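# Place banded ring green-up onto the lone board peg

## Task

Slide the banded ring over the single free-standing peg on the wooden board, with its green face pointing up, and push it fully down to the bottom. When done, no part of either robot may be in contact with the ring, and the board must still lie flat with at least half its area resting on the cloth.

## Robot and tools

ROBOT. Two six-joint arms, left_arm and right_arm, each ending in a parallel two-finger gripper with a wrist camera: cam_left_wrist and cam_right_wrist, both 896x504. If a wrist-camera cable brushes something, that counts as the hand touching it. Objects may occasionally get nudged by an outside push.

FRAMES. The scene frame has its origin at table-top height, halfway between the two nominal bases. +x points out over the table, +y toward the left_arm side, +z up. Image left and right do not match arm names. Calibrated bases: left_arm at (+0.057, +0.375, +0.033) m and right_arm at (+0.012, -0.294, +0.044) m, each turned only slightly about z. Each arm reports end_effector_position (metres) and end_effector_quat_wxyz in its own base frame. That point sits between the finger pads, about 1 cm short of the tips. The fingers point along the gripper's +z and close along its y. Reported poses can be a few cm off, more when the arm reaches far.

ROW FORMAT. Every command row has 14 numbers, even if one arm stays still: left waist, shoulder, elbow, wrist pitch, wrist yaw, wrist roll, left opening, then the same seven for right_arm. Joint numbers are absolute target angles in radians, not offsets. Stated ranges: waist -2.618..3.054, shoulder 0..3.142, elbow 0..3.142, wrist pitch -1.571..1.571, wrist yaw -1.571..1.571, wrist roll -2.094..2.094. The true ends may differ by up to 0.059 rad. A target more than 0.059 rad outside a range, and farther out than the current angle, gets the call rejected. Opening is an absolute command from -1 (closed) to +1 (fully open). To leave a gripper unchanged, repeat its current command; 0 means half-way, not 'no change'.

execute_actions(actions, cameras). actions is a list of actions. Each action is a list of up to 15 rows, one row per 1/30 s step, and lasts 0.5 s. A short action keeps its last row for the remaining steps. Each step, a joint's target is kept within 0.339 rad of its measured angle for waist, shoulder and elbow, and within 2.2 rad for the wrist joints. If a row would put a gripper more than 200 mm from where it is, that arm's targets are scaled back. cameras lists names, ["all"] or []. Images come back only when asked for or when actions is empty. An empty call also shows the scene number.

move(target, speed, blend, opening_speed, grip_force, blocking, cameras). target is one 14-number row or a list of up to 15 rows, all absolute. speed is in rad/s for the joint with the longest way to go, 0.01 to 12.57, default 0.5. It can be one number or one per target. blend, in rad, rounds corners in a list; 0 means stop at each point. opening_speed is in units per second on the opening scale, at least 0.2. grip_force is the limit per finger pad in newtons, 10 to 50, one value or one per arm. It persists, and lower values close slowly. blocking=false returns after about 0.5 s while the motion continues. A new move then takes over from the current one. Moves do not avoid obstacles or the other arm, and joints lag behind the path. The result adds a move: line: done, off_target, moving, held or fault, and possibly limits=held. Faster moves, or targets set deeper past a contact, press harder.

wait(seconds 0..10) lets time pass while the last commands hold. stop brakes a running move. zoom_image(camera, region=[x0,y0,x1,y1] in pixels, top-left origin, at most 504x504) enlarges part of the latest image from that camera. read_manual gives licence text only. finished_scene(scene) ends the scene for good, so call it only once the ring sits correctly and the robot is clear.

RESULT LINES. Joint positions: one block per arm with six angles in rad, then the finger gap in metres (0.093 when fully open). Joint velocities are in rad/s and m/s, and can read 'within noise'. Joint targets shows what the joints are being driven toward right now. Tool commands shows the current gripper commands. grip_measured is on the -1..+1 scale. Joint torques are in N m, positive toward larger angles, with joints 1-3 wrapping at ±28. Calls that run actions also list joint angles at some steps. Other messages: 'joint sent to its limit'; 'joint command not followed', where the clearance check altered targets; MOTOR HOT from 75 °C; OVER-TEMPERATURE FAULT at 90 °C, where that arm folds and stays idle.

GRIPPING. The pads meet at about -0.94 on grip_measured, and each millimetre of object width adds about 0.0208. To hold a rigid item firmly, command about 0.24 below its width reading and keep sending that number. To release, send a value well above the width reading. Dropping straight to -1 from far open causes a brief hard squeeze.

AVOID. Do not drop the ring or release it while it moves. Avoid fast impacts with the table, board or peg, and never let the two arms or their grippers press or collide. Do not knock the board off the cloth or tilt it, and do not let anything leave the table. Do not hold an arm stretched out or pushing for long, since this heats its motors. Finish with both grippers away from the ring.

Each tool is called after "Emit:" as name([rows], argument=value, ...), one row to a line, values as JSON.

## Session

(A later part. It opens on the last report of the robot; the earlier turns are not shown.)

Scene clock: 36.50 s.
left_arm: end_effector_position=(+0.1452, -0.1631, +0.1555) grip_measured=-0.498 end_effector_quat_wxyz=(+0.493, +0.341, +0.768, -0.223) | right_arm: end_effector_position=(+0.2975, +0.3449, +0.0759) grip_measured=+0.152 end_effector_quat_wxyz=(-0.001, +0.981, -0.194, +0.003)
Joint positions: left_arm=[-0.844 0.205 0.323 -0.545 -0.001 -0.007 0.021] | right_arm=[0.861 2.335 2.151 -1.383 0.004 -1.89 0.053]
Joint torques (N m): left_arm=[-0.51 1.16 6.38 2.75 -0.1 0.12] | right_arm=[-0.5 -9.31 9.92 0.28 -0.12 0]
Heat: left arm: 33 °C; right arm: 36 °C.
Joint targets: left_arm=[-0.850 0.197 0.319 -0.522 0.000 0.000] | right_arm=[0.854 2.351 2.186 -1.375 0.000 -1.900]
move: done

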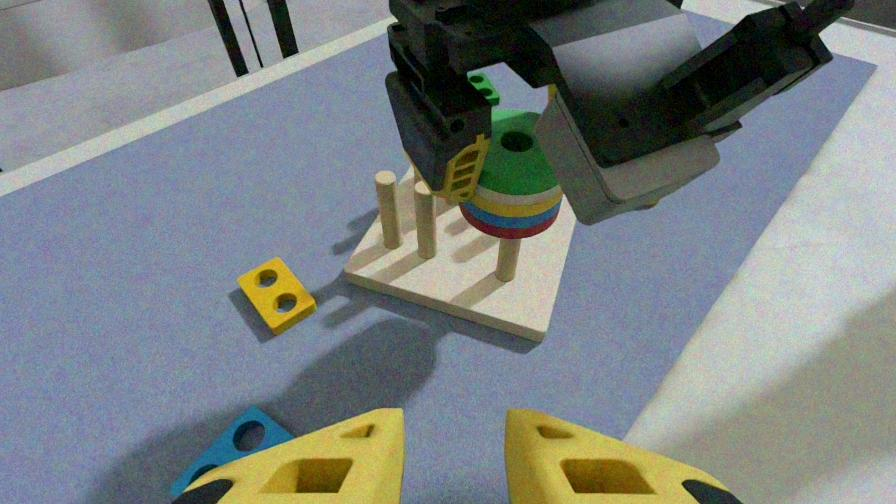

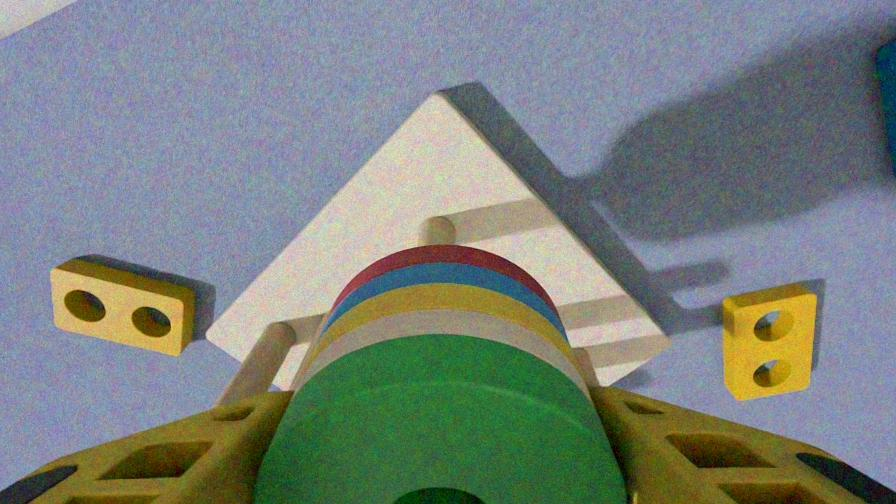

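Emit:
move([
  [-0.85,0.197,0.319,-0.522,0,0,-0.5,0.870,2.265,2.186,-1.42,0,-1.9,-0.1],
  [-0.85,0.197,0.319,-0.522,0,0,-0.5,0.870,2.336,2.160,-1.38,0,-1.9,-0.1],
  [-0.85,0.197,0.319,-0.522,0,0,-0.5,0.870,2.345,2.03,-1.276,0,-1.9,-0.1],
], speed=0.25, cameras=["all"])

Emit:
zoom_image(camera="cam_left_wrist", region=[420, 90, 620, 300])

Scene clock: 40.83 s.
left_arm: end_effector_position=(+0.1452, -0.1631, +0.1555) grip_measured=-0.498 end_effector_quat_wxyz=(+0.493, +0.341, +0.768, -0.223) | right_arm: end_effector_position=(+0.2942, +0.3435, +0.0488) grip_measured=+0.152 end_effector_quat_wxyz=(+0.004, +0.981, -0.192, +0.000)
Joint positions: left_arm=[-0.844 0.205 0.323 -0.545 -0.001 -0.007 0.021] | right_arm=[0.864 2.332 2.038 -1.284 0.005 -1.89 0.053]
Joint torques (N m): left_arm=[-0.4 1.06 6.35 2.69 -0.07 0.11] | right_arm=[0.66 -9.48 5.67 0.28 -0.13 0.01]
Heat: left arm: 34 °C; right arm: 38 °C.
Joint targets: left_arm=[-0.850 0.197 0.319 -0.522 0.000 0.000] | right_arm=[0.870 2.345 2.030 -1.276 0.000 -1.900]
move: done

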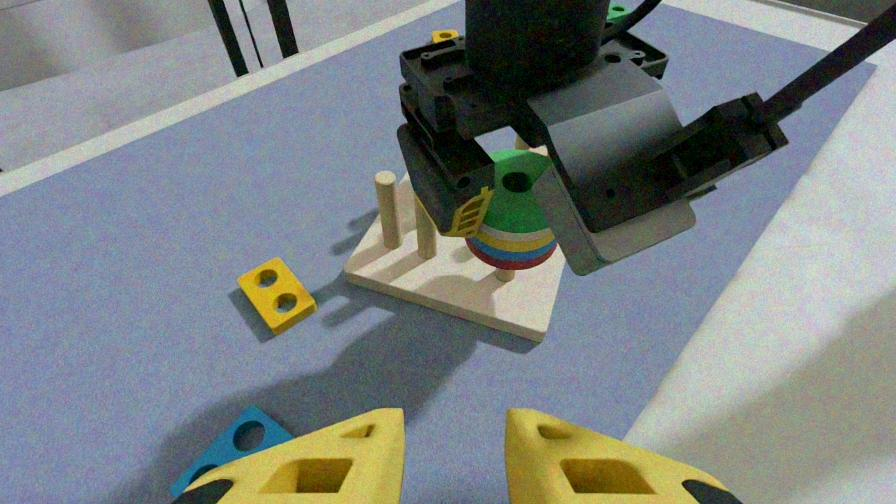

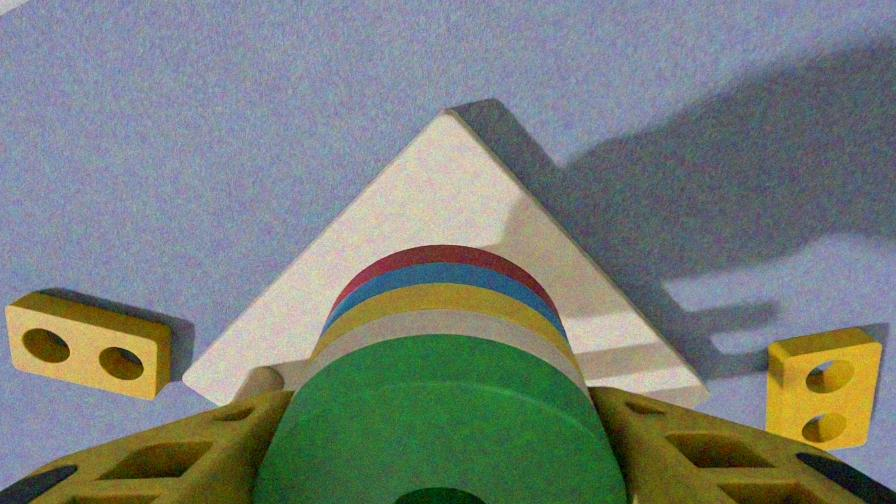

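Scaled by 2.400 from the camera's 896x504 image, which has a finer 1280x720 frame.

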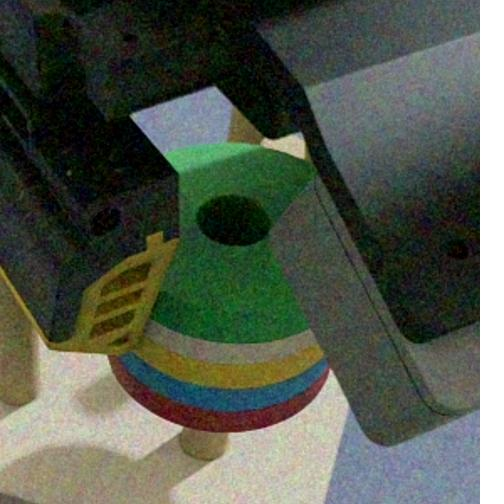

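Emit:
move(target=[-0.85,0.197,0.319,-0.522,0,0,-0.5,0.870,2.367,1.893,-1.103,0,-1.9,-0.1], speed=0.25, cameras=["all"])

Emit:
zoom_image(camera="cam_left_wrist", region=[420, 140, 620, 350])

Scene clock: 42.13 s.
left_arm: end_effector_position=(+0.1452, -0.1631, +0.1555) grip_measured=-0.498 end_effector_quat_wxyz=(+0.493, +0.341, +0.768, -0.223) | right_arm: end_effector_position=(+0.2946, +0.3440, +0.0058) grip_measured=+0.152 end_effector_quat_wxyz=(+0.001, +0.981, -0.192, +0.002)
Joint positions: left_arm=[-0.844 0.205 0.323 -0.545 -0.001 -0.007 0.021] | right_arm=[0.864 2.353 1.902 -1.12 0.005 -1.89 0.053]
Joint torques (N m): left_arm=[-0.36 1.03 6.31 2.76 -0.05 0.09] | right_arm=[0.73 -9.51 5.42 0.4 -0.12 0]
Heat: left arm: 34 °C; right arm: 38 °C.
Joint targets: left_arm=[-0.850 0.197 0.319 -0.522 0.000 0.000] | right_arm=[0.870 2.367 1.893 -1.103 0.000 -1.900]
move: done

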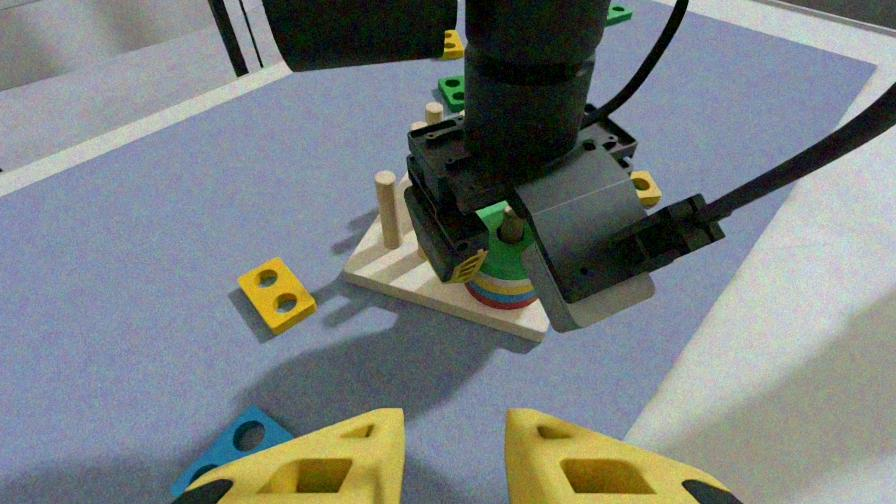

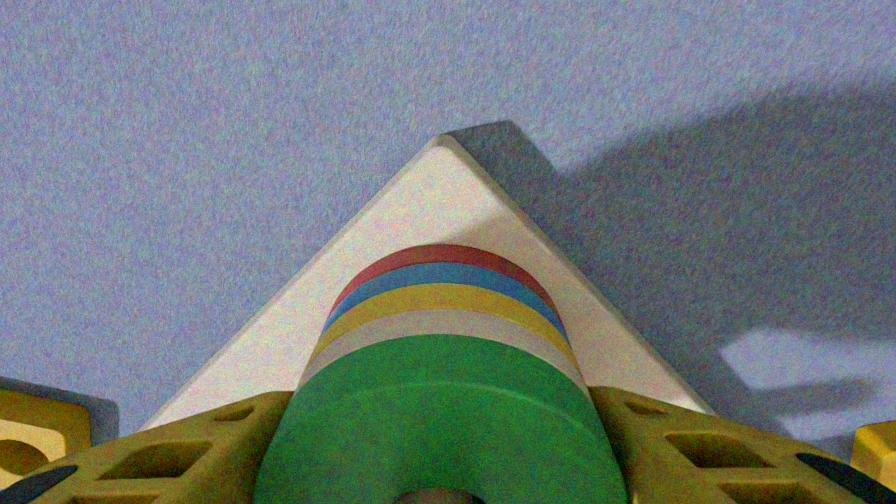

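Scaled by 2.400 from the camera's 896x504 image, which has a finer 1280x720 frame.

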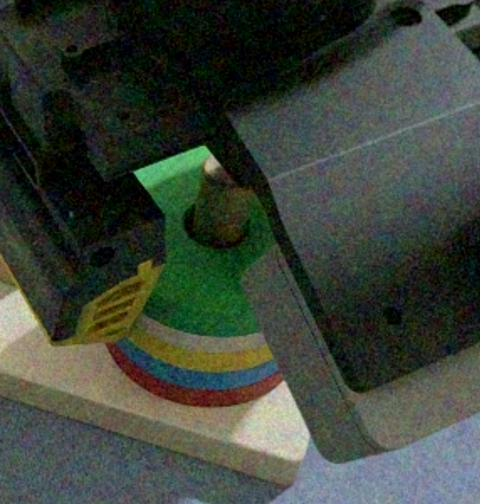

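Emit:
move([
  [-0.85,0.197,0.319,-0.522,0,0,-0.5,0.870,2.369,1.877,-1.085,0,-1.9,-0.1],
  [-0.85,0.197,0.319,-0.522,0,0,-0.5,0.870,2.369,1.877,-1.085,0,-1.9,0.6],
], speed=0.2, opening_speed=0.7, cameras=["all"])

Emit:
zoom_image(camera="cam_left_wrist", region=[420, 140, 620, 350])

Scene clock: 44.27 s.
left_arm: end_effector_position=(+0.1452, -0.1631, +0.1555) grip_measured=-0.498 end_effector_quat_wxyz=(+0.493, +0.341, +0.768, -0.223) | right_arm: end_effector_position=(+0.2957, +0.3453, +0.0019) grip_measured=+0.599 end_effector_quat_wxyz=(-0.004, +0.981, -0.192, +0.005)
Joint positions: left_arm=[-0.844 0.205 0.323 -0.545 -0.001 -0.007 0.021] | right_arm=[0.864 2.353 1.887 -1.093 0.005 -1.89 0.074]
Joint torques (N m): left_arm=[-0.35 1.07 6.48 2.75 -0.07 0.08] | right_arm=[0.69 -9.33 5.45 0.32 -0.12 0]
Heat: left arm: 34 °C; right arm: 39 °C.
Joint targets: left_arm=[-0.850 0.197 0.319 -0.522 0.000 0.000] | right_arm=[0.870 2.369 1.877 -1.085 0.000 -1.900]
move: done

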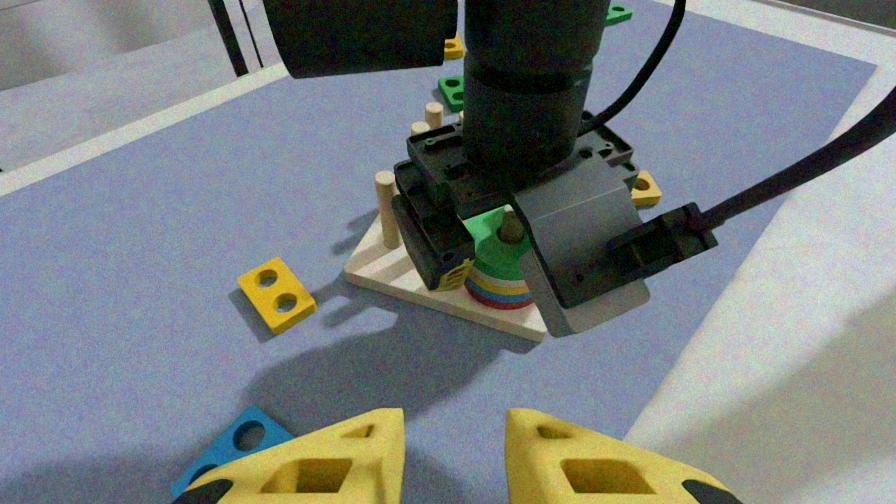

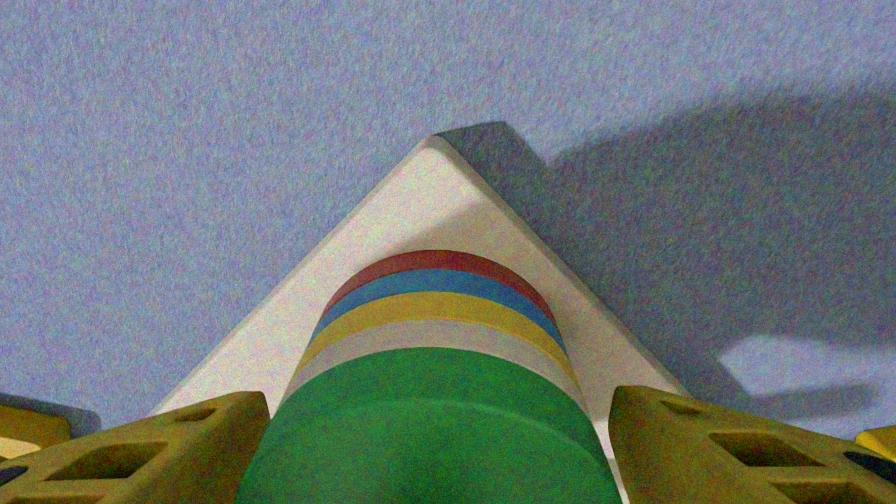

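Scaled by 2.400 from the camera's 896x504 image, which has a finer 1280x720 frame.

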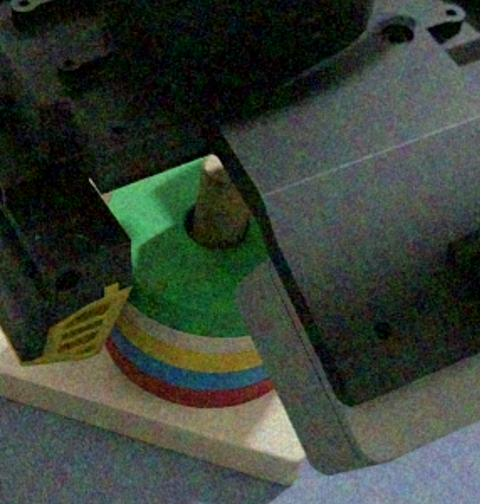

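Emit:
move([
  [-0.85,0.197,0.319,-0.522,0,0,-0.5,0.870,2.345,2.04,-1.25,0,-1.9,0.6],
  [-0.85,0.197,0.319,-0.522,0,0,-0.5,0.870,2.335,2.2,-1.41,0,-1.9,0.6],
  [-0.85,0.197,0.319,-0.522,0,0,-0.5,0.870,2.2,2.2,-1.5,0,-1.9,0.6],
], speed=0.4, blend=0.03, cameras=["all"])

Scene clock: 46.33 s.
left_arm: end_effector_position=(+0.1452, -0.1631, +0.1555) grip_measured=-0.498 end_effector_quat_wxyz=(+0.493, +0.341, +0.768, -0.223) | right_arm: end_effector_position=(+0.2835, +0.3310, +0.1237) grip_measured=+0.599 end_effector_quat_wxyz=(-0.007, +0.981, -0.192, +0.007)
Joint positions: left_arm=[-0.844 0.205 0.323 -0.545 -0.001 -0.007 0.021] | right_arm=[0.864 2.237 2.176 -1.491 0.005 -1.89 0.074]
Joint torques (N m): left_arm=[-0.34 0.98 6.41 2.68 -0.06 0.14] | right_arm=[0.69 -13.08 8.68 0.15 -0.13 0]
Heat: left arm: 34 °C; right arm: 40 °C.
Joint targets: left_arm=[-0.850 0.197 0.319 -0.522 0.000 0.000] | right_arm=[0.870 2.200 2.200 -1.500 0.000 -1.900]
move: off_target (right_arm); right_arm: the shoulder is farthest, 0.037 rad from its target

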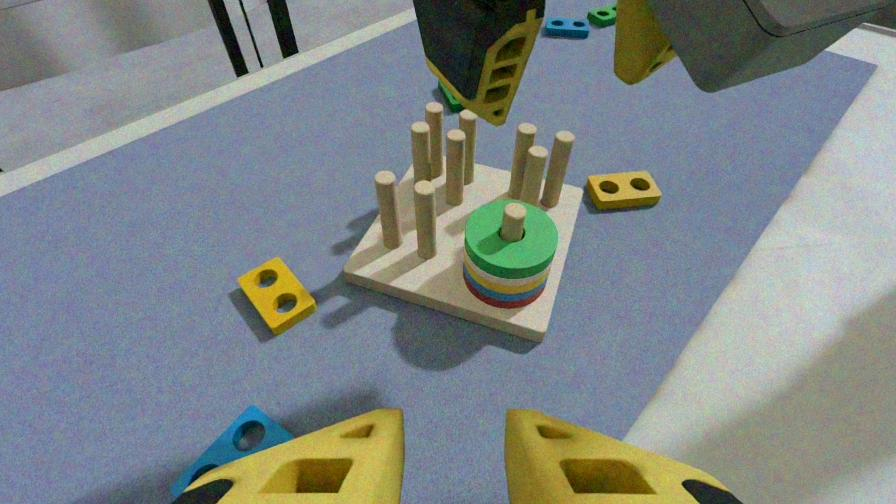

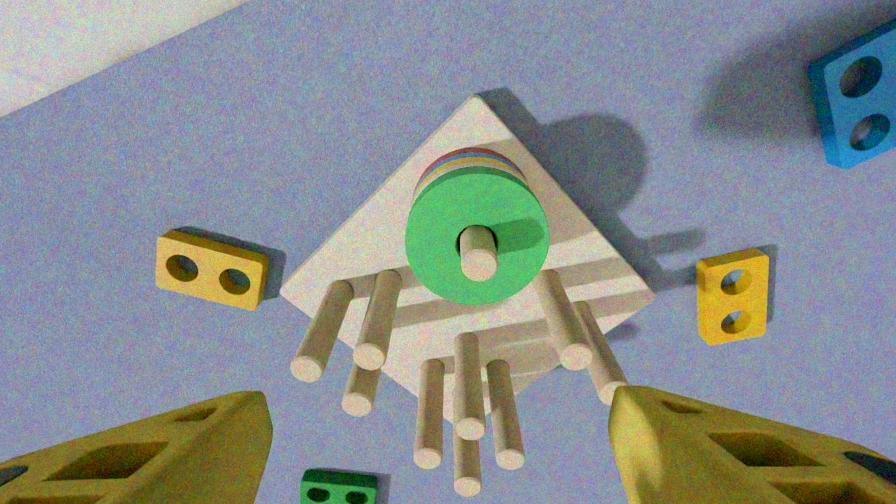

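Done.

Emit:
finished_scene(scene=1)

The scene is finished: the task was done.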